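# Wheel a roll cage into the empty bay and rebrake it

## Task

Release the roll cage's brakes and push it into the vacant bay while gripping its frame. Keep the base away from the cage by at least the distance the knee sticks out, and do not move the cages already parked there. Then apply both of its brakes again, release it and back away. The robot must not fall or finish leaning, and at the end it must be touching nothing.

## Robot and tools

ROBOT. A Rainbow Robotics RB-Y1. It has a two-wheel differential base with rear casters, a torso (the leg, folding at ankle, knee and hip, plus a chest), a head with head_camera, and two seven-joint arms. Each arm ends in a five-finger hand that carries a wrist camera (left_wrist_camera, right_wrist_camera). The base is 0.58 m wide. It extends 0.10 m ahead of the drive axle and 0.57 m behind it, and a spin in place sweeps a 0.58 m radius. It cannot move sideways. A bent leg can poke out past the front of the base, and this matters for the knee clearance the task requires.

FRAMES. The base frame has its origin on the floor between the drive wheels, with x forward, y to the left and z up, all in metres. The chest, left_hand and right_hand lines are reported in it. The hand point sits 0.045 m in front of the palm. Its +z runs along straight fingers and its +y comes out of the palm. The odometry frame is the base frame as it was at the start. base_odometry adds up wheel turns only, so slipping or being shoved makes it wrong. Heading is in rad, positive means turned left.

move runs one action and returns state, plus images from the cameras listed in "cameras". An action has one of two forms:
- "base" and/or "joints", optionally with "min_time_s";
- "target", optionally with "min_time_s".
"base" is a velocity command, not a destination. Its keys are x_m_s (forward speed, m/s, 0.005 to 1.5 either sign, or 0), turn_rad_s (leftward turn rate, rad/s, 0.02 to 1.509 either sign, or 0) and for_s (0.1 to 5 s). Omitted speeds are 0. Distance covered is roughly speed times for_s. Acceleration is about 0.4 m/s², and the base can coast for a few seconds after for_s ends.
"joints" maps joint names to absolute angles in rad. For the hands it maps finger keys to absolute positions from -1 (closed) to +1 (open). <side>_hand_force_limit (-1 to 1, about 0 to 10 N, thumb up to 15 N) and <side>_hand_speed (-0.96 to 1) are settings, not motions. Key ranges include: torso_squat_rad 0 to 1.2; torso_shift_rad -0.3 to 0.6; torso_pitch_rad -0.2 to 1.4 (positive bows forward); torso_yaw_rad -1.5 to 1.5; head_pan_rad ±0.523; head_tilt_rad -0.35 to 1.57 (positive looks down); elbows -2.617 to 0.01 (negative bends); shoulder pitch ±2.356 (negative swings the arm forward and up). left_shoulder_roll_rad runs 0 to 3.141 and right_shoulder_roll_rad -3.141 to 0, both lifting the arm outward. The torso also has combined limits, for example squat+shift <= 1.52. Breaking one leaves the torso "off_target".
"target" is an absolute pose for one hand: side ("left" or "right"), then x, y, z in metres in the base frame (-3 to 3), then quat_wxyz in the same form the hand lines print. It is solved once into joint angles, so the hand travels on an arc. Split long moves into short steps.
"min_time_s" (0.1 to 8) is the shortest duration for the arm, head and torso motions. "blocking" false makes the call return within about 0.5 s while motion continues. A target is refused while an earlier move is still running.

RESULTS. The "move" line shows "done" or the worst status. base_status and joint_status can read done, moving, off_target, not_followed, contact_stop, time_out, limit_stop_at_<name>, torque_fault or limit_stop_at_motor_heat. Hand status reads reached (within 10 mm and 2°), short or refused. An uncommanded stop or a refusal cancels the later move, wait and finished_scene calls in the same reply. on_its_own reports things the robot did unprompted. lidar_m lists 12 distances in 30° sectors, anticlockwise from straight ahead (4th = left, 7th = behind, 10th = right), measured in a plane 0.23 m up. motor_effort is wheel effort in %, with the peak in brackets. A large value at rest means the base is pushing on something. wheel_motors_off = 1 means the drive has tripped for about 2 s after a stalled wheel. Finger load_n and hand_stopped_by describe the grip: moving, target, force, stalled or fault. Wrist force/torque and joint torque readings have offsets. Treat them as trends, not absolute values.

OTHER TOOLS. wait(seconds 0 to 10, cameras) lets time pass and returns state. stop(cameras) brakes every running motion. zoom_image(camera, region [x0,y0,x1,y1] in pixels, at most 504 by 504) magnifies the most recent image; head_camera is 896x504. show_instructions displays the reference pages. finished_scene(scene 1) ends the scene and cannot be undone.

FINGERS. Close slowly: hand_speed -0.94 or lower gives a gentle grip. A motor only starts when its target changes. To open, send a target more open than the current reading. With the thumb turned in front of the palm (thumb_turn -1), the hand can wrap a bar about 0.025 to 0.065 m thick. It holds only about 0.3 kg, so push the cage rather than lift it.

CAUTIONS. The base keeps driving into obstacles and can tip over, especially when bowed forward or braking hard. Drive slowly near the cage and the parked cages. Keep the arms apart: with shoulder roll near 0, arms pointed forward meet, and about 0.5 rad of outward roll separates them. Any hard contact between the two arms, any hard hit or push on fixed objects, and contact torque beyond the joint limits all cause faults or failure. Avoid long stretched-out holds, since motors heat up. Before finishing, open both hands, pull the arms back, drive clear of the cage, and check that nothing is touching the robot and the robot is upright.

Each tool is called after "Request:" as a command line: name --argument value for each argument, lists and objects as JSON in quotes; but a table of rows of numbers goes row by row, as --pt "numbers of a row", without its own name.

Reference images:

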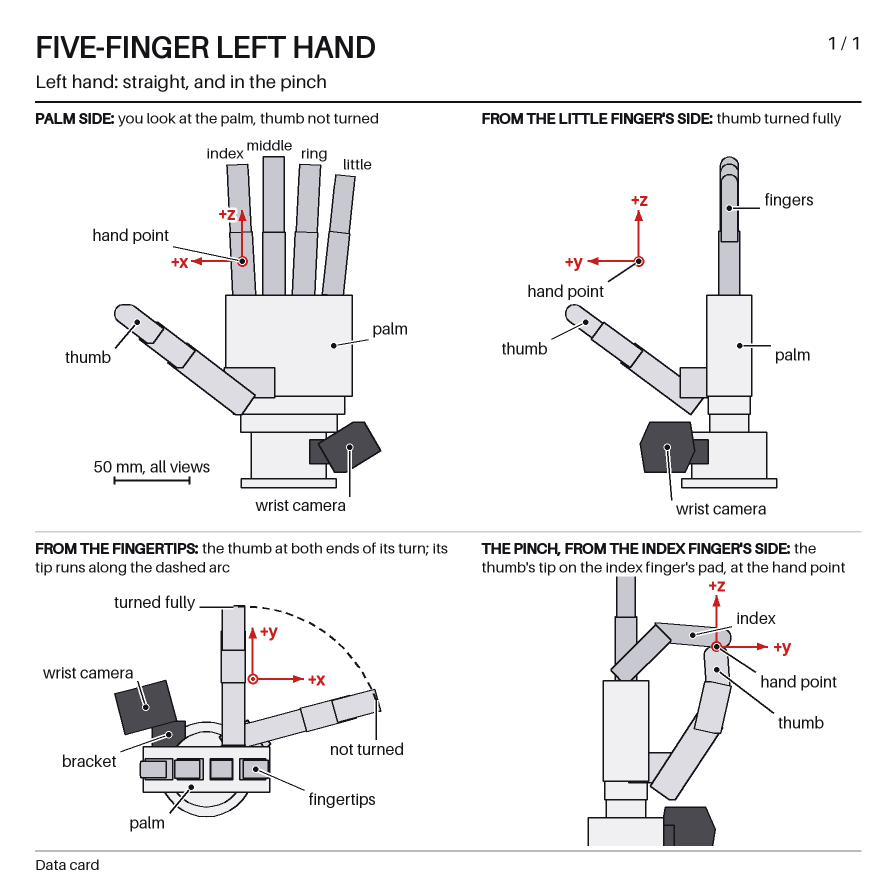

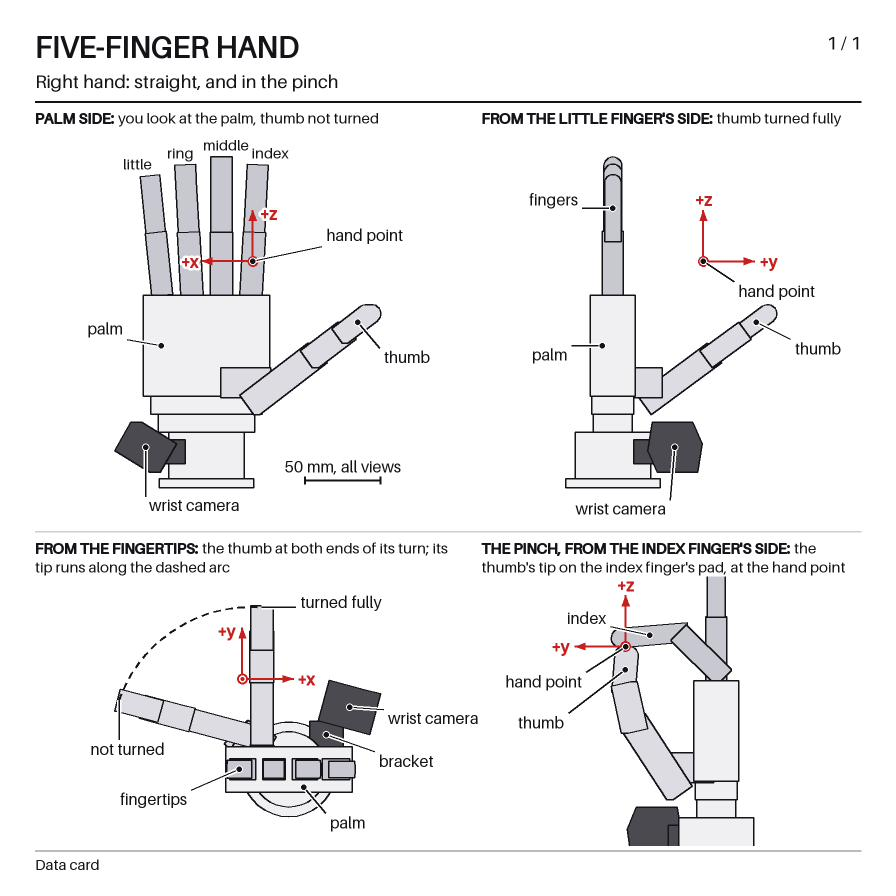

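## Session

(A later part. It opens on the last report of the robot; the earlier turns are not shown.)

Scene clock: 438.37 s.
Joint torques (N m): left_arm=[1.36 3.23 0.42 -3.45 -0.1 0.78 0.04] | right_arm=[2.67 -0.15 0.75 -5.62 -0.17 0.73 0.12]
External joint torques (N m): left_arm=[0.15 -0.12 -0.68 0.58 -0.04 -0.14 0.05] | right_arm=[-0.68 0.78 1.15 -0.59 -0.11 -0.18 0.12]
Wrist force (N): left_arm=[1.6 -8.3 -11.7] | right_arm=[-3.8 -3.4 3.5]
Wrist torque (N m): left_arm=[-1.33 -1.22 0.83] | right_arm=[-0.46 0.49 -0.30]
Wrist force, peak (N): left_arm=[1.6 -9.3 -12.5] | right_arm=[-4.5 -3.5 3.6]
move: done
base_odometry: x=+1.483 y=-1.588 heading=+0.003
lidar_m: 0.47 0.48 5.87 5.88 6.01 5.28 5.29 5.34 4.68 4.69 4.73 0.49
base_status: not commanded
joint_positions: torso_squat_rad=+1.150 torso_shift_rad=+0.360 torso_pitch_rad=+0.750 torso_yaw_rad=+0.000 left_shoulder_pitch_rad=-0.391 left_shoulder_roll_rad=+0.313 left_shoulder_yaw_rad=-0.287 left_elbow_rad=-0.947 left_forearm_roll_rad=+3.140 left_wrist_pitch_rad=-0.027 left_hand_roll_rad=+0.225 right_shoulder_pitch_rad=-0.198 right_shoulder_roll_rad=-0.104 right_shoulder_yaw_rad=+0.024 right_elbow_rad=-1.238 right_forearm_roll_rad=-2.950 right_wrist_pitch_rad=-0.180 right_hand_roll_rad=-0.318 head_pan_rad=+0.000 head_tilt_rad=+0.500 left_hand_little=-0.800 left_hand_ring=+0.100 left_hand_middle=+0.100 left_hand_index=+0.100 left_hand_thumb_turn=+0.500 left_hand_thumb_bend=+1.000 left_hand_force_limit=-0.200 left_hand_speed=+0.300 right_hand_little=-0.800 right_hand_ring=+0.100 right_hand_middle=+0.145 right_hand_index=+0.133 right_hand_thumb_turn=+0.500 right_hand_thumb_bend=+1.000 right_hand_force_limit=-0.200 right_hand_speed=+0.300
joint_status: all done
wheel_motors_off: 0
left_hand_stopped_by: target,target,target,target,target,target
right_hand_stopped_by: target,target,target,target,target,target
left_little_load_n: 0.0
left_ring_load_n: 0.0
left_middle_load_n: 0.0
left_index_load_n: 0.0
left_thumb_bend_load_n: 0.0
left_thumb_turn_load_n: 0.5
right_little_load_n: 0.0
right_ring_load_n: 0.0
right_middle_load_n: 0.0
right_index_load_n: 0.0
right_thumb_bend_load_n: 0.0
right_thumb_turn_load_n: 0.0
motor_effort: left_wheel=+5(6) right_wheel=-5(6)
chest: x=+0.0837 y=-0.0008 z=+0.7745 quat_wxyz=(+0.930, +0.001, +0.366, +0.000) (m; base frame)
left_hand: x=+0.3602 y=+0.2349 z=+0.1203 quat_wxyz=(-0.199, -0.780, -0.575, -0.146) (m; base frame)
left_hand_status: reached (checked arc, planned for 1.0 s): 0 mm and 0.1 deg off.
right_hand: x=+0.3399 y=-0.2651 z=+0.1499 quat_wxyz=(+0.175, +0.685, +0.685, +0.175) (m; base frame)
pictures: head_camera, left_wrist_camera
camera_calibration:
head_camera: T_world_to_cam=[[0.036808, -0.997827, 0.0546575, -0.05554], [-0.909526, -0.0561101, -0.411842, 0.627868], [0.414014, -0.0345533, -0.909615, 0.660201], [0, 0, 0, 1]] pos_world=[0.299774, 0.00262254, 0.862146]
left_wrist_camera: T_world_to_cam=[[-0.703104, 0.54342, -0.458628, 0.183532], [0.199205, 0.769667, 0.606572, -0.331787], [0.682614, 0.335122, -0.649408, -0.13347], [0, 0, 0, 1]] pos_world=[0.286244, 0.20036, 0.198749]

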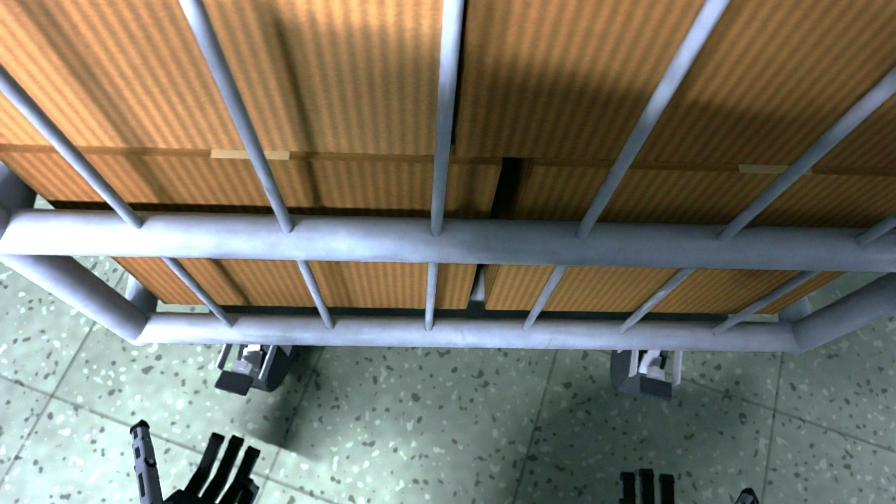

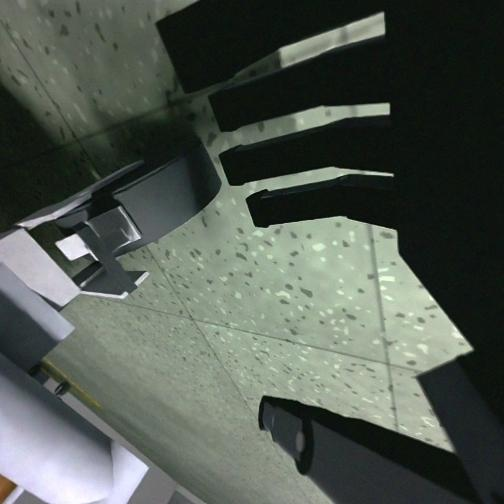

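Request:
move --target '{"side": "left", "x": 0.385, "y": 0.217, "z": 0.12, "quat_wxyz": [0.199, 0.7799, 0.5751, 0.1468]}'

Request:
move --target '{"side": "left", "x": 0.403, "y": 0.217, "z": 0.135, "quat_wxyz": [0.199, 0.7799, 0.5751, 0.1468]}' --cameras '["head_camera"]'

Request:
move --target '{"side": "left", "x": 0.403, "y": 0.217, "z": 0.15, "quat_wxyz": [0.199, 0.7799, 0.5751, 0.1468]}' --min_time_s 0.6

Request:
move --target '{"side": "left", "x": 0.403, "y": 0.217, "z": 0.165, "quat_wxyz": [0.199, 0.7799, 0.5751, 0.1468]}' --min_time_s 0.6 --cameras '["head_camera", "left_wrist_camera"]'

Scene clock: 439.27 s.
Joint torques (N m): left_arm=[-0.17 2.57 2.63 -3.78 -0.09 0.94 -0.04] | right_arm=[3.18 0.32 1.12 -5.72 -0.04 0.9 0.2]
External joint torques (N m): left_arm=[0.04 -0.13 1.65 0.69 -0.02 0.02 -0.04] | right_arm=[-0.17 1.24 1.52 -0.69 0.01 -0.01 0.2]
Wrist force (N): left_arm=[1.6 -8.4 -11.9] | right_arm=[-3.9 -3.4 3.5]
Wrist torque (N m): left_arm=[-1.35 -1.24 0.66] | right_arm=[-0.46 0.52 -0.33]
Wrist force, peak (N): left_arm=[2.1 -9.9 -12.4] | right_arm=[-4.2 -3.3 3.6]
move: done
base_odometry: x=+1.483 y=-1.588 heading=+0.003
lidar_m: 0.47 0.48 5.88 5.88 6.01 5.28 5.29 5.34 4.69 4.69 4.73 0.50
base_status: not commanded
joint_positions: torso_squat_rad=+1.150 torso_shift_rad=+0.360 torso_pitch_rad=+0.750 torso_yaw_rad=+0.000 left_shoulder_pitch_rad=-0.452 left_shoulder_roll_rad=+0.281 left_shoulder_yaw_rad=-0.274 left_elbow_rad=-0.931 left_forearm_roll_rad=+3.129 left_wrist_pitch_rad=-0.078 left_hand_roll_rad=+0.218 right_shoulder_pitch_rad=-0.198 right_shoulder_roll_rad=-0.104 right_shoulder_yaw_rad=+0.024 right_elbow_rad=-1.238 right_forearm_roll_rad=-2.950 right_wrist_pitch_rad=-0.180 right_hand_roll_rad=-0.318 head_pan_rad=+0.000 head_tilt_rad=+0.500 left_hand_little=-0.800 left_hand_ring=+0.100 left_hand_middle=+0.100 left_hand_index=+0.100 left_hand_thumb_turn=+0.500 left_hand_thumb_bend=+1.000 left_hand_force_limit=-0.200 left_hand_speed=+0.300 right_hand_little=-0.800 right_hand_ring=+0.100 right_hand_middle=+0.145 right_hand_index=+0.133 right_hand_thumb_turn=+0.500 right_hand_thumb_bend=+1.000 right_hand_force_limit=-0.200 right_hand_speed=+0.300
joint_status: all done
wheel_motors_off: 0
left_hand_stopped_by: target,target,target,target,target,target
right_hand_stopped_by: target,target,target,target,target,target
left_little_load_n: 0.0
left_ring_load_n: 0.0
left_middle_load_n: 0.5
left_index_load_n: 0.0
left_thumb_bend_load_n: 0.0
left_thumb_turn_load_n: 0.0
right_little_load_n: 0.0
right_ring_load_n: 0.0
right_middle_load_n: -0.5
right_index_load_n: 0.0
right_thumb_bend_load_n: 0.0
right_thumb_turn_load_n: 0.0
motor_effort: left_wheel=+4(6) right_wheel=-6(6)
chest: x=+0.0837 y=-0.0008 z=+0.7745 quat_wxyz=(+0.930, +0.001, +0.366, +0.000) (m; base frame)
left_hand: x=+0.3851 y=+0.2167 z=+0.1202 quat_wxyz=(-0.199, -0.780, -0.575, -0.147) (m; base frame)
left_hand_status: reached (checked arc, planned for 0.3 s): 0 mm and 0.0 deg off.
right_hand: x=+0.3399 y=-0.2651 z=+0.1499 quat_wxyz=(+0.175, +0.685, +0.685, +0.175) (m; base frame)
pictures: none

Scene clock: 440.10 s.
Joint torques (N m): left_arm=[-0.48 2.77 0.37 -5.05 0.04 1.04 0.05] | right_arm=[2.7 0.35 0.8 -5.67 -0.09 0.69 0.1]
External joint torques (N m): left_arm=[0.2 -0.34 -0.92 0.1 0.15 0.12 0.05] | right_arm=[-0.65 1.28 1.2 -0.64 -0.04 -0.21 0.09]
Wrist force (N): left_arm=[1.9 -8.4 -11.9] | right_arm=[-3.8 -3.2 3.4]
Wrist torque (N m): left_arm=[-1.34 -1.26 0.83] | right_arm=[-0.42 0.53 -0.30]
Wrist force, peak (N): left_arm=[2.0 -10.0 -12.4] | right_arm=[-4.3 -3.6 3.6]
move: done
base_odometry: x=+1.483 y=-1.588 heading=+0.003
lidar_m: 0.47 0.49 5.87 5.88 6.02 5.29 5.29 5.35 4.69 4.69 4.71 0.49
base_status: not commanded
joint_positions: torso_squat_rad=+1.150 torso_shift_rad=+0.360 torso_pitch_rad=+0.750 torso_yaw_rad=+0.000 left_shoulder_pitch_rad=-0.439 left_shoulder_roll_rad=+0.323 left_shoulder_yaw_rad=-0.302 left_elbow_rad=-1.052 left_forearm_roll_rad=+3.141 left_wrist_pitch_rad=-0.174 left_hand_roll_rad=+0.252 right_shoulder_pitch_rad=-0.198 right_shoulder_roll_rad=-0.104 right_shoulder_yaw_rad=+0.024 right_elbow_rad=-1.238 right_forearm_roll_rad=-2.950 right_wrist_pitch_rad=-0.180 right_hand_roll_rad=-0.318 head_pan_rad=+0.000 head_tilt_rad=+0.500 left_hand_little=-0.800 left_hand_ring=+0.100 left_hand_middle=+0.100 left_hand_index=+0.100 left_hand_thumb_turn=+0.500 left_hand_thumb_bend=+1.000 left_hand_force_limit=-0.200 left_hand_speed=+0.300 right_hand_little=-0.800 right_hand_ring=+0.100 right_hand_middle=+0.145 right_hand_index=+0.133 right_hand_thumb_turn=+0.500 right_hand_thumb_bend=+1.000 right_hand_force_limit=-0.200 right_hand_speed=+0.300
joint_status: all done
wheel_motors_off: 0
left_hand_stopped_by: target,target,target,target,target,target
right_hand_stopped_by: target,target,target,target,target,target
left_little_load_n: 0.0
left_ring_load_n: 0.0
left_middle_load_n: 0.0
left_index_load_n: 0.0
left_thumb_bend_load_n: 0.0
left_thumb_turn_load_n: 0.0
right_little_load_n: 0.0
right_ring_load_n: 0.0
right_middle_load_n: 0.0
right_index_load_n: 0.0
right_thumb_bend_load_n: 0.0
right_thumb_turn_load_n: 0.0
motor_effort: left_wheel=+6(6) right_wheel=-6(6)
chest: x=+0.0837 y=-0.0008 z=+0.7745 quat_wxyz=(+0.930, +0.001, +0.366, +0.000) (m; base frame)
left_hand: x=+0.4031 y=+0.2171 z=+0.1351 quat_wxyz=(-0.199, -0.780, -0.575, -0.148) (m; base frame)
left_hand_status: reached (checked arc, planned for 0.4 s): 0 mm and 0.1 deg off.
right_hand: x=+0.3399 y=-0.2651 z=+0.1499 quat_wxyz=(+0.176, +0.685, +0.685, +0.175) (m; base frame)
pictures: head_camera
camera_calibration:
head_camera: T_world_to_cam=[[0.0368035, -0.997827, 0.0546556, -0.055537], [-0.909526, -0.0561052, -0.411842, 0.627868], [0.414014, -0.0345535, -0.909615, 0.660201], [0, 0, 0, 1]] pos_world=[0.299774, 0.00262256, 0.862146]

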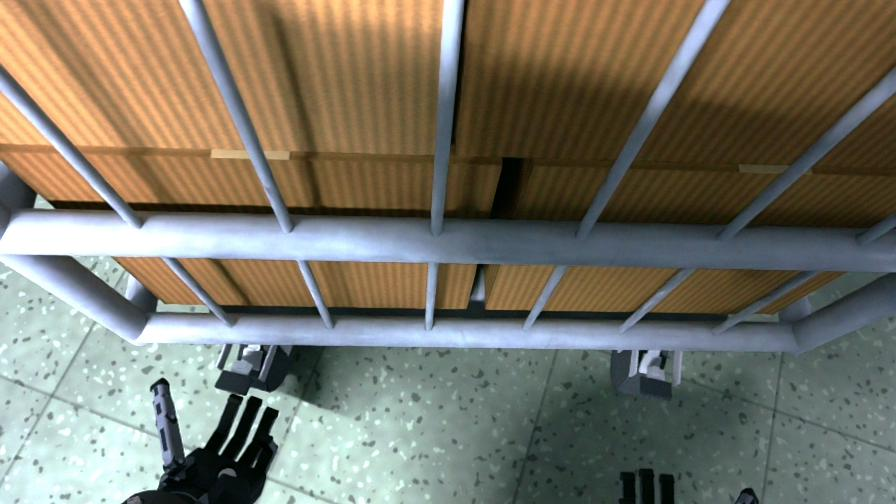

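Scene clock: 441.03 s.
Joint torques (N m): left_arm=[-0.48 2.92 0.74 -5.82 0 0.91 0.11] | right_arm=[2.68 -0.18 0.5 -5.43 -0.09 0.86 0.26]
External joint torques (N m): left_arm=[-0.21 -0.34 -0.71 -0.17 0.13 -0.01 0.11] | right_arm=[-0.67 0.74 0.9 -0.4 -0.04 -0.05 0.26]
Wrist force (N): left_arm=[1.6 -8.5 -12.2] | right_arm=[-4.3 -3.7 3.4]
Wrist torque (N m): left_arm=[-1.33 -1.25 0.81] | right_arm=[-0.50 0.58 -0.34]
Wrist force, peak (N): left_arm=[2.3 -9.4 -12.3] | right_arm=[-4.3 -3.7 3.4]
move: done
base_odometry: x=+1.483 y=-1.588 heading=+0.003
lidar_m: 0.47 0.48 5.88 5.88 6.02 5.28 5.29 5.34 4.69 4.68 4.73 0.50
base_status: not commanded
joint_positions: torso_squat_rad=+1.150 torso_shift_rad=+0.360 torso_pitch_rad=+0.750 torso_yaw_rad=+0.000 left_shoulder_pitch_rad=-0.387 left_shoulder_roll_rad=+0.350 left_shoulder_yaw_rad=-0.311 left_elbow_rad=-1.181 left_forearm_roll_rad=+3.141 left_wrist_pitch_rad=-0.245 left_hand_roll_rad=+0.265 right_shoulder_pitch_rad=-0.198 right_shoulder_roll_rad=-0.104 right_shoulder_yaw_rad=+0.024 right_elbow_rad=-1.238 right_forearm_roll_rad=-2.950 right_wrist_pitch_rad=-0.180 right_hand_roll_rad=-0.318 head_pan_rad=+0.000 head_tilt_rad=+0.500 left_hand_little=-0.800 left_hand_ring=+0.100 left_hand_middle=+0.100 left_hand_index=+0.100 left_hand_thumb_turn=+0.500 left_hand_thumb_bend=+1.000 left_hand_force_limit=-0.200 left_hand_speed=+0.300 right_hand_little=-0.800 right_hand_ring=+0.100 right_hand_middle=+0.145 right_hand_index=+0.133 right_hand_thumb_turn=+0.500 right_hand_thumb_bend=+1.000 right_hand_force_limit=-0.200 right_hand_speed=+0.300
joint_status: all done
wheel_motors_off: 0
left_hand_stopped_by: target,target,target,target,target,target
right_hand_stopped_by: target,target,target,target,target,target
left_little_load_n: 0.0
left_ring_load_n: 0.0
left_middle_load_n: 0.0
left_index_load_n: 0.0
left_thumb_bend_load_n: 0.0
left_thumb_turn_load_n: 0.0
right_little_load_n: 0.0
right_ring_load_n: 0.0
right_middle_load_n: 0.0
right_index_load_n: 0.0
right_thumb_bend_load_n: 0.0
right_thumb_turn_load_n: 0.0
motor_effort: left_wheel=+5(6) right_wheel=-6(6)
chest: x=+0.0837 y=-0.0008 z=+0.7745 quat_wxyz=(+0.930, +0.001, +0.366, +0.000) (m; base frame)
left_hand: x=+0.4031 y=+0.2171 z=+0.1500 quat_wxyz=(-0.199, -0.780, -0.575, -0.147) (m; base frame)
left_hand_status: reached (checked arc, planned for 0.6 s): 0 mm and 0.1 deg off.
right_hand: x=+0.3399 y=-0.2651 z=+0.1499 quat_wxyz=(+0.175, +0.685, +0.685, +0.175) (m; base frame)
pictures: none

Scene clock: 441.97 s.
Joint torques (N m): left_arm=[-1.76 4.07 1.84 -9 -0.33 2.59 -0.1] | right_arm=[2.52 -0.13 0.72 -5.45 0.16 0.81 0.09]
External joint torques (N m): left_arm=[-1.86 0.69 0.26 -2.92 -0.18 1.69 -0.1] | right_arm=[-0.83 0.8 1.11 -0.42 0.21 -0.1 0.09]
Wrist force (N): left_arm=[-0.4 -12.6 -6.4] | right_arm=[-3.9 -3.5 3.5]
Wrist torque (N m): left_arm=[-1.14 -1.16 0.87] | right_arm=[-0.46 0.52 -0.31]
Wrist force, peak (N): left_arm=[4.7 -16.1 14.6] | right_arm=[-4.4 -3.5 3.7]
move: done
base_odometry: x=+1.483 y=-1.588 heading=+0.003
lidar_m: 0.47 0.48 5.87 5.88 6.02 5.28 5.29 5.34 4.69 4.70 4.72 0.50
base_status: not commanded
joint_positions: torso_squat_rad=+1.150 torso_shift_rad=+0.360 torso_pitch_rad=+0.750 torso_yaw_rad=+0.000 left_shoulder_pitch_rad=-0.341 left_shoulder_roll_rad=+0.375 left_shoulder_yaw_rad=-0.318 left_elbow_rad=-1.295 left_forearm_roll_rad=+3.141 left_wrist_pitch_rad=-0.310 left_hand_roll_rad=+0.278 right_shoulder_pitch_rad=-0.198 right_shoulder_roll_rad=-0.104 right_shoulder_yaw_rad=+0.024 right_elbow_rad=-1.238 right_forearm_roll_rad=-2.950 right_wrist_pitch_rad=-0.180 right_hand_roll_rad=-0.318 head_pan_rad=+0.000 head_tilt_rad=+0.500 left_hand_little=-0.800 left_hand_ring=+0.100 left_hand_middle=+0.102 left_hand_index=+0.100 left_hand_thumb_turn=+0.500 left_hand_thumb_bend=+1.000 left_hand_force_limit=-0.200 left_hand_speed=+0.300 right_hand_little=-0.800 right_hand_ring=+0.100 right_hand_middle=+0.145 right_hand_index=+0.133 right_hand_thumb_turn=+0.500 right_hand_thumb_bend=+1.000 right_hand_force_limit=-0.200 right_hand_speed=+0.300
joint_status: all done
wheel_motors_off: 0
left_hand_stopped_by: target,target,target,target,target,target
right_hand_stopped_by: target,target,target,target,target,target
left_little_load_n: 0.0
left_ring_load_n: 0.0
left_middle_load_n: 9.5
left_index_load_n: 0.0
left_thumb_bend_load_n: 0.0
left_thumb_turn_load_n: 0.0
right_little_load_n: 0.0
right_ring_load_n: 0.0
right_middle_load_n: 0.0
right_index_load_n: 0.5
right_thumb_bend_load_n: 0.0
right_thumb_turn_load_n: 0.0
motor_effort: left_wheel=+5(6) right_wheel=-6(6)
chest: x=+0.0838 y=-0.0008 z=+0.7744 quat_wxyz=(+0.930, +0.001, +0.366, +0.000) (m; base frame)
left_hand: x=+0.4024 y=+0.2171 z=+0.1645 quat_wxyz=(-0.198, -0.780, -0.575, -0.147) (m; base frame)
left_hand_status: reached (checked arc, planned for 0.6 s): 1 mm and 0.1 deg off.
right_hand: x=+0.3399 y=-0.2651 z=+0.1498 quat_wxyz=(+0.175, +0.685, +0.685, +0.175) (m; base frame)
pictures: head_camera, left_wrist_camera
camera_calibration:
head_camera: T_world_to_cam=[[0.0367738, -0.997823, 0.0547418, -0.0556011], [-0.909582, -0.0561091, -0.411718, 0.627827], [0.413893, -0.0346518, -0.909666, 0.66015], [0, 0, 0, 1]] pos_world=[0.299873, 0.00262214, 0.862047]
left_wrist_camera: T_world_to_cam=[[-0.703299, 0.543329, -0.458437, 0.243181], [0.199013, 0.769567, 0.606763, -0.353269], [0.682469, 0.3355, -0.649365, -0.12764], [0, 0, 0, 1]] pos_world=[0.328444, 0.18256, 0.242948]

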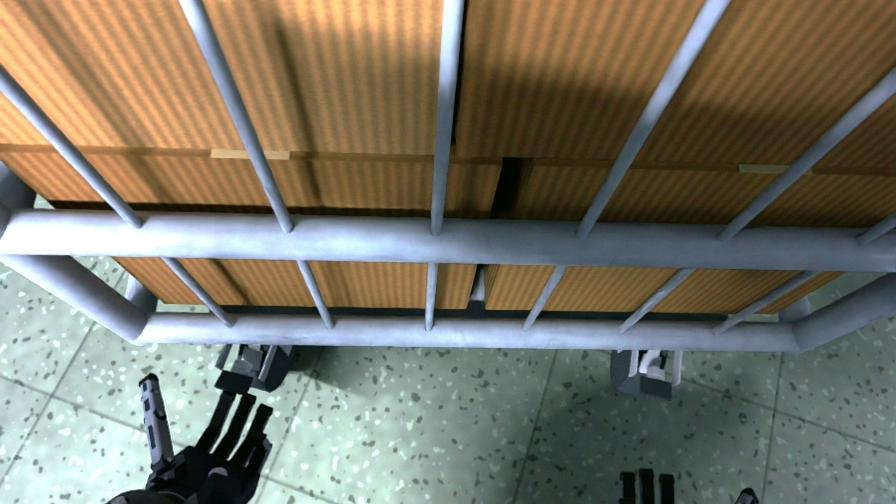

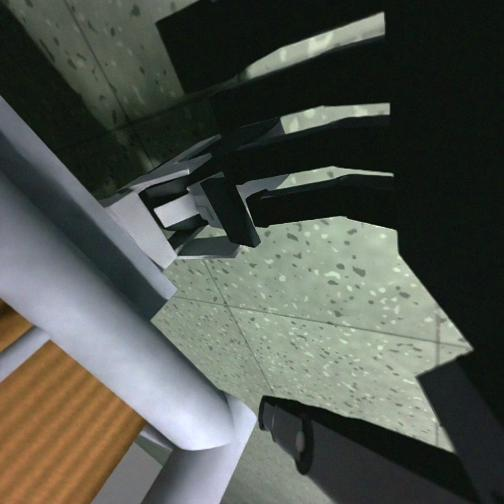

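Request:
move --target '{"side": "left", "x": 0.395, "y": 0.22, "z": 0.13, "quat_wxyz": [0.199, 0.7799, 0.5751, 0.1468]}'

Request:
move --target '{"side": "left", "x": 0.32, "y": 0.24, "z": 0.16, "quat_wxyz": [0.199, 0.7799, 0.5751, 0.1468]}'

Request:
move --base '{"turn_rad_s": 0.1, "for_s": 1.1}'

Request:
move --base '{"x_m_s": -0.35, "for_s": 1.3}'

Request:
move --base '{"turn_rad_s": -0.1, "for_s": 0.75}' --joints '{"left_shoulder_pitch_rad": -0.383, "left_shoulder_roll_rad": 0.282, "left_shoulder_yaw_rad": 0.304, "left_elbow_rad": -1.825, "left_forearm_roll_rad": 1.001, "left_wrist_pitch_rad": 0.374, "left_hand_roll_rad": 0.429, "right_shoulder_pitch_rad": -0.367, "right_shoulder_roll_rad": -0.344, "right_shoulder_yaw_rad": -0.248, "right_elbow_rad": -1.823, "right_forearm_roll_rad": -0.956, "right_wrist_pitch_rad": 0.317, "right_hand_roll_rad": -0.526, "head_tilt_rad": 0.1, "left_hand_index": -1, "left_hand_middle": -1, "left_hand_ring": -1, "left_hand_little": -1, "right_hand_index": -1, "right_hand_middle": -1, "right_hand_ring": -1, "right_hand_little": -1}' --min_time_s 1.4 --cameras '["head_camera"]'

Scene clock: 443.87 s.
Joint torques (N m): left_arm=[-1 2.62 2.64 -4.5 -0.25 0.84 -0.14] | right_arm=[2.76 -0.11 0.03 -5.53 -0.03 0.92 0.45]
External joint torques (N m): left_arm=[-0.6 -0.55 1.39 0.38 -0.15 -0.06 -0.14] | right_arm=[-0.6 0.81 0.42 -0.5 0.02 0.02 0.45]
Wrist force (N): left_arm=[1.5 -8.4 -12.2] | right_arm=[-3.7 -3.5 3.7]
Wrist torque (N m): left_arm=[-1.32 -1.22 0.77] | right_arm=[-0.49 0.49 -0.30]
Wrist force, peak (N): left_arm=[3.7 -29.3 -8.3] | right_arm=[-4.1 -3.5 3.7]
move: done
base_odometry: x=+1.483 y=-1.588 heading=+0.003
lidar_m: 0.47 0.48 5.87 5.88 6.02 5.28 5.29 5.34 4.68 4.69 4.72 0.50
base_status: not commanded
joint_positions: torso_squat_rad=+1.150 torso_shift_rad=+0.360 torso_pitch_rad=+0.750 torso_yaw_rad=+0.000 left_shoulder_pitch_rad=-0.438 left_shoulder_roll_rad=+0.323 left_shoulder_yaw_rad=-0.309 left_elbow_rad=-1.018 left_forearm_roll_rad=+3.116 left_wrist_pitch_rad=-0.140 left_hand_roll_rad=+0.282 right_shoulder_pitch_rad=-0.198 right_shoulder_roll_rad=-0.104 right_shoulder_yaw_rad=+0.024 right_elbow_rad=-1.238 right_forearm_roll_rad=-2.950 right_wrist_pitch_rad=-0.180 right_hand_roll_rad=-0.318 head_pan_rad=+0.000 head_tilt_rad=+0.500 left_hand_little=-0.800 left_hand_ring=+0.100 left_hand_middle=+0.100 left_hand_index=+0.100 left_hand_thumb_turn=+0.500 left_hand_thumb_bend=+1.000 left_hand_force_limit=-0.200 left_hand_speed=+0.300 right_hand_little=-0.800 right_hand_ring=+0.100 right_hand_middle=+0.145 right_hand_index=+0.133 right_hand_thumb_turn=+0.500 right_hand_thumb_bend=+1.000 right_hand_force_limit=-0.200 right_hand_speed=+0.300
joint_status: all done
wheel_motors_off: 0
left_hand_stopped_by: target,target,target,target,target,target
right_hand_stopped_by: target,target,target,target,target,target
left_little_load_n: 0.0
left_ring_load_n: 0.0
left_middle_load_n: 0.0
left_index_load_n: 0.0
left_thumb_bend_load_n: 0.0
left_thumb_turn_load_n: 0.0
right_little_load_n: 0.0
right_ring_load_n: 0.0
right_middle_load_n: 0.0
right_index_load_n: 0.0
right_thumb_bend_load_n: 0.0
right_thumb_turn_load_n: 0.0
motor_effort: left_wheel=+6(7) right_wheel=-6(6)
chest: x=+0.0838 y=-0.0008 z=+0.7745 quat_wxyz=(+0.930, +0.001, +0.366, +0.000) (m; base frame)
left_hand: x=+0.3949 y=+0.2199 z=+0.1301 quat_wxyz=(-0.199, -0.780, -0.575, -0.146) (m; base frame)
left_hand_status: reached (checked arc, planned for 0.6 s): 0 mm and 0.0 deg off.
right_hand: x=+0.3399 y=-0.2651 z=+0.1499 quat_wxyz=(+0.175, +0.685, +0.685, +0.175) (m; base frame)
pictures: none

Scene clock: 444.90 s.
Joint torques (N m): left_arm=[2.16 3.35 2.42 -5.24 -0.29 1.14 0.05] | right_arm=[2.98 -0.64 0.56 -5.22 0.12 0.85 0.21]
External joint torques (N m): left_arm=[-2.21 -0.09 1.29 -0.38 -0.2 0.23 0.05] | right_arm=[-0.37 0.28 0.95 -0.19 0.17 -0.06 0.21]
Wrist force (N): left_arm=[1.2 -8.3 -12.1] | right_arm=[-3.6 -3.3 3.7]
Wrist torque (N m): left_arm=[-1.32 -1.16 0.60] | right_arm=[-0.46 0.47 -0.29]
Wrist force, peak (N): left_arm=[1.2 -10.3 -12.2] | right_arm=[-4.4 -3.4 3.6]
move: done
base_odometry: x=+1.483 y=-1.588 heading=+0.003
lidar_m: 0.47 0.49 5.87 5.88 6.01 5.28 5.29 5.35 4.68 4.69 4.71 0.50
base_status: not commanded
joint_positions: torso_squat_rad=+1.150 torso_shift_rad=+0.360 torso_pitch_rad=+0.750 torso_yaw_rad=+0.000 left_shoulder_pitch_rad=-0.145 left_shoulder_roll_rad=+0.354 left_shoulder_yaw_rad=-0.285 left_elbow_rad=-1.295 left_forearm_roll_rad=+3.066 left_wrist_pitch_rad=-0.126 left_hand_roll_rad=+0.269 right_shoulder_pitch_rad=-0.198 right_shoulder_roll_rad=-0.104 right_shoulder_yaw_rad=+0.024 right_elbow_rad=-1.238 right_forearm_roll_rad=-2.950 right_wrist_pitch_rad=-0.180 right_hand_roll_rad=-0.318 head_pan_rad=+0.000 head_tilt_rad=+0.500 left_hand_little=-0.800 left_hand_ring=+0.100 left_hand_middle=+0.100 left_hand_index=+0.100 left_hand_thumb_turn=+0.500 left_hand_thumb_bend=+1.000 left_hand_force_limit=-0.200 left_hand_speed=+0.300 right_hand_little=-0.800 right_hand_ring=+0.100 right_hand_middle=+0.145 right_hand_index=+0.133 right_hand_thumb_turn=+0.500 right_hand_thumb_bend=+1.000 right_hand_force_limit=-0.200 right_hand_speed=+0.300
joint_status: all done
wheel_motors_off: 0
left_hand_stopped_by: target,target,target,target,target,target
right_hand_stopped_by: target,target,target,target,target,target
left_little_load_n: 0.0
left_ring_load_n: 0.0
left_middle_load_n: 0.0
left_index_load_n: 0.0
left_thumb_bend_load_n: 0.0
left_thumb_turn_load_n: 0.0
right_little_load_n: 0.0
right_ring_load_n: 0.0
right_middle_load_n: 0.0
right_index_load_n: 0.0
right_thumb_bend_load_n: 0.0
right_thumb_turn_load_n: 0.0
motor_effort: left_wheel=+5(6) right_wheel=-6(7)
chest: x=+0.0837 y=-0.0008 z=+0.7745 quat_wxyz=(+0.930, +0.001, +0.366, +0.000) (m; base frame)
left_hand: x=+0.3198 y=+0.2399 z=+0.1598 quat_wxyz=(-0.199, -0.780, -0.575, -0.147) (m; base frame)
left_hand_status: reached (checked arc, planned for 0.6 s): 0 mm and 0.0 deg off.
right_hand: x=+0.3399 y=-0.2651 z=+0.1499 quat_wxyz=(+0.175, +0.685, +0.685, +0.175) (m; base frame)
pictures: none

Scene clock: 446.53 s.
Joint torques (N m): left_arm=[2.77 3.02 2.64 -5.09 -0.25 1.01 0.06] | right_arm=[3.45 0.06 0.72 -5.71 -0.1 0.98 0.17]
External joint torques (N m): left_arm=[-1.6 -0.42 1.52 -0.23 -0.16 0.1 0.07] | right_arm=[0.1 0.98 1.12 -0.67 -0.05 0.08 0.17]
Wrist force (N): left_arm=[1.1 -8.3 -12.0] | right_arm=[-3.7 -3.2 3.5]
Wrist torque (N m): left_arm=[-1.33 -1.12 0.62] | right_arm=[-0.43 0.48 -0.28]
Wrist force, peak (N): left_arm=[0.9 -8.5 -12.5] | right_arm=[-3.8 -3.5 4.0]
move: done
base_odometry: x=+1.483 y=-1.588 heading=+0.113
lidar_m: 0.47 0.50 5.88 5.94 5.72 5.28 5.34 5.06 4.69 4.74 0.63 0.48
base_status: done (sent for 1.1 of 1.1 s)
joint_positions: torso_squat_rad=+1.150 torso_shift_rad=+0.360 torso_pitch_rad=+0.750 torso_yaw_rad=+0.000 left_shoulder_pitch_rad=-0.145 left_shoulder_roll_rad=+0.354 left_shoulder_yaw_rad=-0.285 left_elbow_rad=-1.295 left_forearm_roll_rad=+3.066 left_wrist_pitch_rad=-0.126 left_hand_roll_rad=+0.269 right_shoulder_pitch_rad=-0.198 right_shoulder_roll_rad=-0.104 right_shoulder_yaw_rad=+0.024 right_elbow_rad=-1.238 right_forearm_roll_rad=-2.950 right_wrist_pitch_rad=-0.180 right_hand_roll_rad=-0.318 head_pan_rad=+0.000 head_tilt_rad=+0.500 left_hand_little=-0.800 left_hand_ring=+0.100 left_hand_middle=+0.100 left_hand_index=+0.100 left_hand_thumb_turn=+0.500 left_hand_thumb_bend=+1.000 left_hand_force_limit=-0.200 left_hand_speed=+0.300 right_hand_little=-0.800 right_hand_ring=+0.100 right_hand_middle=+0.145 right_hand_index=+0.133 right_hand_thumb_turn=+0.500 right_hand_thumb_bend=+1.000 right_hand_force_limit=-0.200 right_hand_speed=+0.300
joint_status: not commanded
wheel_motors_off: 0
left_hand_stopped_by: target,target,target,target,target,target
right_hand_stopped_by: target,target,target,target,target,target
left_little_load_n: 0.0
left_ring_load_n: 0.0
left_middle_load_n: 0.0
left_index_load_n: 0.0
left_thumb_bend_load_n: 0.0
left_thumb_turn_load_n: 0.5
right_little_load_n: 0.0
right_ring_load_n: 0.0
right_middle_load_n: 0.0
right_index_load_n: 0.0
right_thumb_bend_load_n: 0.0
right_thumb_turn_load_n: 0.0
motor_effort: left_wheel=-7(18) right_wheel=+1(24)
chest: x=+0.0837 y=-0.0008 z=+0.7745 quat_wxyz=(+0.930, +0.001, +0.366, +0.000) (m; base frame)
left_hand: x=+0.3198 y=+0.2399 z=+0.1599 quat_wxyz=(-0.199, -0.780, -0.575, -0.147) (m; base frame)
right_hand: x=+0.3399 y=-0.2651 z=+0.1499 quat_wxyz=(+0.175, +0.685, +0.685, +0.175) (m; base frame)
pictures: none

Scene clock: 449.43 s.
Joint torques (N m): left_arm=[3.3 3.34 2.43 -4.73 -0.28 1.12 -0.1] | right_arm=[3.08 -0.46 0.83 -5.46 0.07 0.86 0.23]
External joint torques (N m): left_arm=[-1.05 -0.1 1.3 0.14 -0.19 0.21 -0.1] | right_arm=[-0.26 0.46 1.23 -0.43 0.12 -0.05 0.23]
Wrist force (N): left_arm=[1.1 -8.1 -12.0] | right_arm=[-3.7 -3.3 3.7]
Wrist torque (N m): left_arm=[-1.29 -1.15 0.59] | right_arm=[-0.46 0.49 -0.31]
Wrist force, peak (N): left_arm=[1.0 -8.8 -12.4] | right_arm=[-4.0 -3.7 3.9]
move: done
base_odometry: x=+1.031 y=-1.639 heading=+0.113
lidar_m: 0.93 0.99 6.05 6.12 5.26 4.86 4.91 4.88 4.51 4.56 4.93 0.95
base_status: done (sent for 1.3 of 1.3 s)
joint_positions: torso_squat_rad=+1.150 torso_shift_rad=+0.360 torso_pitch_rad=+0.750 torso_yaw_rad=+0.000 left_shoulder_pitch_rad=-0.145 left_shoulder_roll_rad=+0.354 left_shoulder_yaw_rad=-0.285 left_elbow_rad=-1.295 left_forearm_roll_rad=+3.066 left_wrist_pitch_rad=-0.126 left_hand_roll_rad=+0.269 right_shoulder_pitch_rad=-0.198 right_shoulder_roll_rad=-0.104 right_shoulder_yaw_rad=+0.024 right_elbow_rad=-1.238 right_forearm_roll_rad=-2.950 right_wrist_pitch_rad=-0.180 right_hand_roll_rad=-0.318 head_pan_rad=+0.000 head_tilt_rad=+0.500 left_hand_little=-0.800 left_hand_ring=+0.100 left_hand_middle=+0.100 left_hand_index=+0.100 left_hand_thumb_turn=+0.500 left_hand_thumb_bend=+1.000 left_hand_force_limit=-0.200 left_hand_speed=+0.300 right_hand_little=-0.800 right_hand_ring=+0.100 right_hand_middle=+0.145 right_hand_index=+0.133 right_hand_thumb_turn=+0.500 right_hand_thumb_bend=+1.000 right_hand_force_limit=-0.200 right_hand_speed=+0.300
joint_status: not commanded
wheel_motors_off: 0
left_hand_stopped_by: target,target,target,target,target,target
right_hand_stopped_by: target,target,target,target,target,target
left_little_load_n: 0.0
left_ring_load_n: 0.0
left_middle_load_n: 0.0
left_index_load_n: 0.0
left_thumb_bend_load_n: 0.0
left_thumb_turn_load_n: 0.0
right_little_load_n: 0.0
right_ring_load_n: 0.0
right_middle_load_n: 0.0
right_index_load_n: 0.0
right_thumb_bend_load_n: 0.0
right_thumb_turn_load_n: 0.0
motor_effort: left_wheel=+1(29) right_wheel=+0(21)
chest: x=+0.0836 y=-0.0008 z=+0.7745 quat_wxyz=(+0.931, +0.001, +0.366, +0.000) (m; base frame)
left_hand: x=+0.3200 y=+0.2398 z=+0.1600 quat_wxyz=(-0.199, -0.780, -0.575, -0.147) (m; base frame)
right_hand: x=+0.3400 y=-0.2651 z=+0.1500 quat_wxyz=(+0.176, +0.685, +0.685, +0.175) (m; base frame)
pictures: none

Scene clock: 451.17 s.
Joint torques (N m): left_arm=[-3.44 4.7 3.6 -8.87 0.78 -1.26 -0.05] | right_arm=[-2.78 -6.79 -4.58 -8.99 -0.57 -1.27 -0.31]
External joint torques (N m): left_arm=[0.59 -1.41 0.16 1.06 0.26 0.17 -0.09] | right_arm=[0.55 -0.16 -0.73 0.3 -0.36 0.22 -0.27]
Wrist force (N): left_arm=[-4.1 -3.5 -15.4] | right_arm=[1.3 1.7 0.7]
Wrist torque (N m): left_arm=[-0.76 -0.84 0.43] | right_arm=[0.07 0.22 -0.02]
Wrist force, peak (N): left_arm=[1.0 -11.7 -12.4] | right_arm=[-2.7 -5.9 3.4]
move: done
base_odometry: x=+1.031 y=-1.639 heading=+0.037
lidar_m: 0.92 0.96 6.05 6.06 5.45 4.86 4.87 5.03 4.51 4.51 5.11 0.97
base_status: done (sent for 0.77 of 0.77 s)
joint_positions: torso_squat_rad=+1.150 torso_shift_rad=+0.360 torso_pitch_rad=+0.750 torso_yaw_rad=+0.000 left_shoulder_pitch_rad=-0.383 left_shoulder_roll_rad=+0.282 left_shoulder_yaw_rad=+0.304 left_elbow_rad=-1.825 left_forearm_roll_rad=+1.001 left_wrist_pitch_rad=+0.374 left_hand_roll_rad=+0.429 right_shoulder_pitch_rad=-0.367 right_shoulder_roll_rad=-0.344 right_shoulder_yaw_rad=-0.248 right_elbow_rad=-1.823 right_forearm_roll_rad=-0.956 right_wrist_pitch_rad=+0.317 right_hand_roll_rad=-0.526 head_pan_rad=+0.000 head_tilt_rad=+0.100 left_hand_little=-1.000 left_hand_ring=-1.000 left_hand_middle=-1.000 left_hand_index=-1.000 left_hand_thumb_turn=+0.500 left_hand_thumb_bend=+1.000 left_hand_force_limit=-0.200 left_hand_speed=+0.300 right_hand_little=-1.000 right_hand_ring=-1.000 right_hand_middle=-1.000 right_hand_index=-1.000 right_hand_thumb_turn=+0.500 right_hand_thumb_bend=+1.000 right_hand_force_limit=-0.200 right_hand_speed=+0.300
joint_status: all done
wheel_motors_off: 0
left_hand_stopped_by: target,target,target,target,target,target
right_hand_stopped_by: target,target,target,target,target,target
left_little_load_n: 0.0
left_ring_load_n: 0.0
left_middle_load_n: 0.0
left_index_load_n: 0.0
left_thumb_bend_load_n: 0.0
left_thumb_turn_load_n: 0.0
right_little_load_n: 0.0
right_ring_load_n: 0.0
right_middle_load_n: 0.0
right_index_load_n: 0.0
right_thumb_bend_load_n: 0.0
right_thumb_turn_load_n: -0.5
motor_effort: left_wheel=+7(20) right_wheel=-7(16)
chest: x=+0.0836 y=-0.0008 z=+0.7745 quat_wxyz=(+0.931, +0.001, +0.366, +0.000) (m; base frame)
left_hand: x=+0.5752 y=+0.2205 z=+0.4402 quat_wxyz=(+0.067, -0.787, +0.221, -0.572) (m; base frame)
right_hand: x=+0.5749 y=-0.2199 z=+0.4394 quat_wxyz=(+0.573, -0.222, +0.786, -0.065) (m; base frame)
pictures: head_camera
camera_calibration:
head_camera: T_world_to_cam=[[0.0119665, -0.997822, 0.064875, -0.0588782], [-0.677296, -0.0558182, -0.73359, 0.864405], [0.735613, -0.0351611, -0.676488, 0.373194], [0, 0, 0, 1]] pos_world=[0.311636, 0.00262151, 0.890401]

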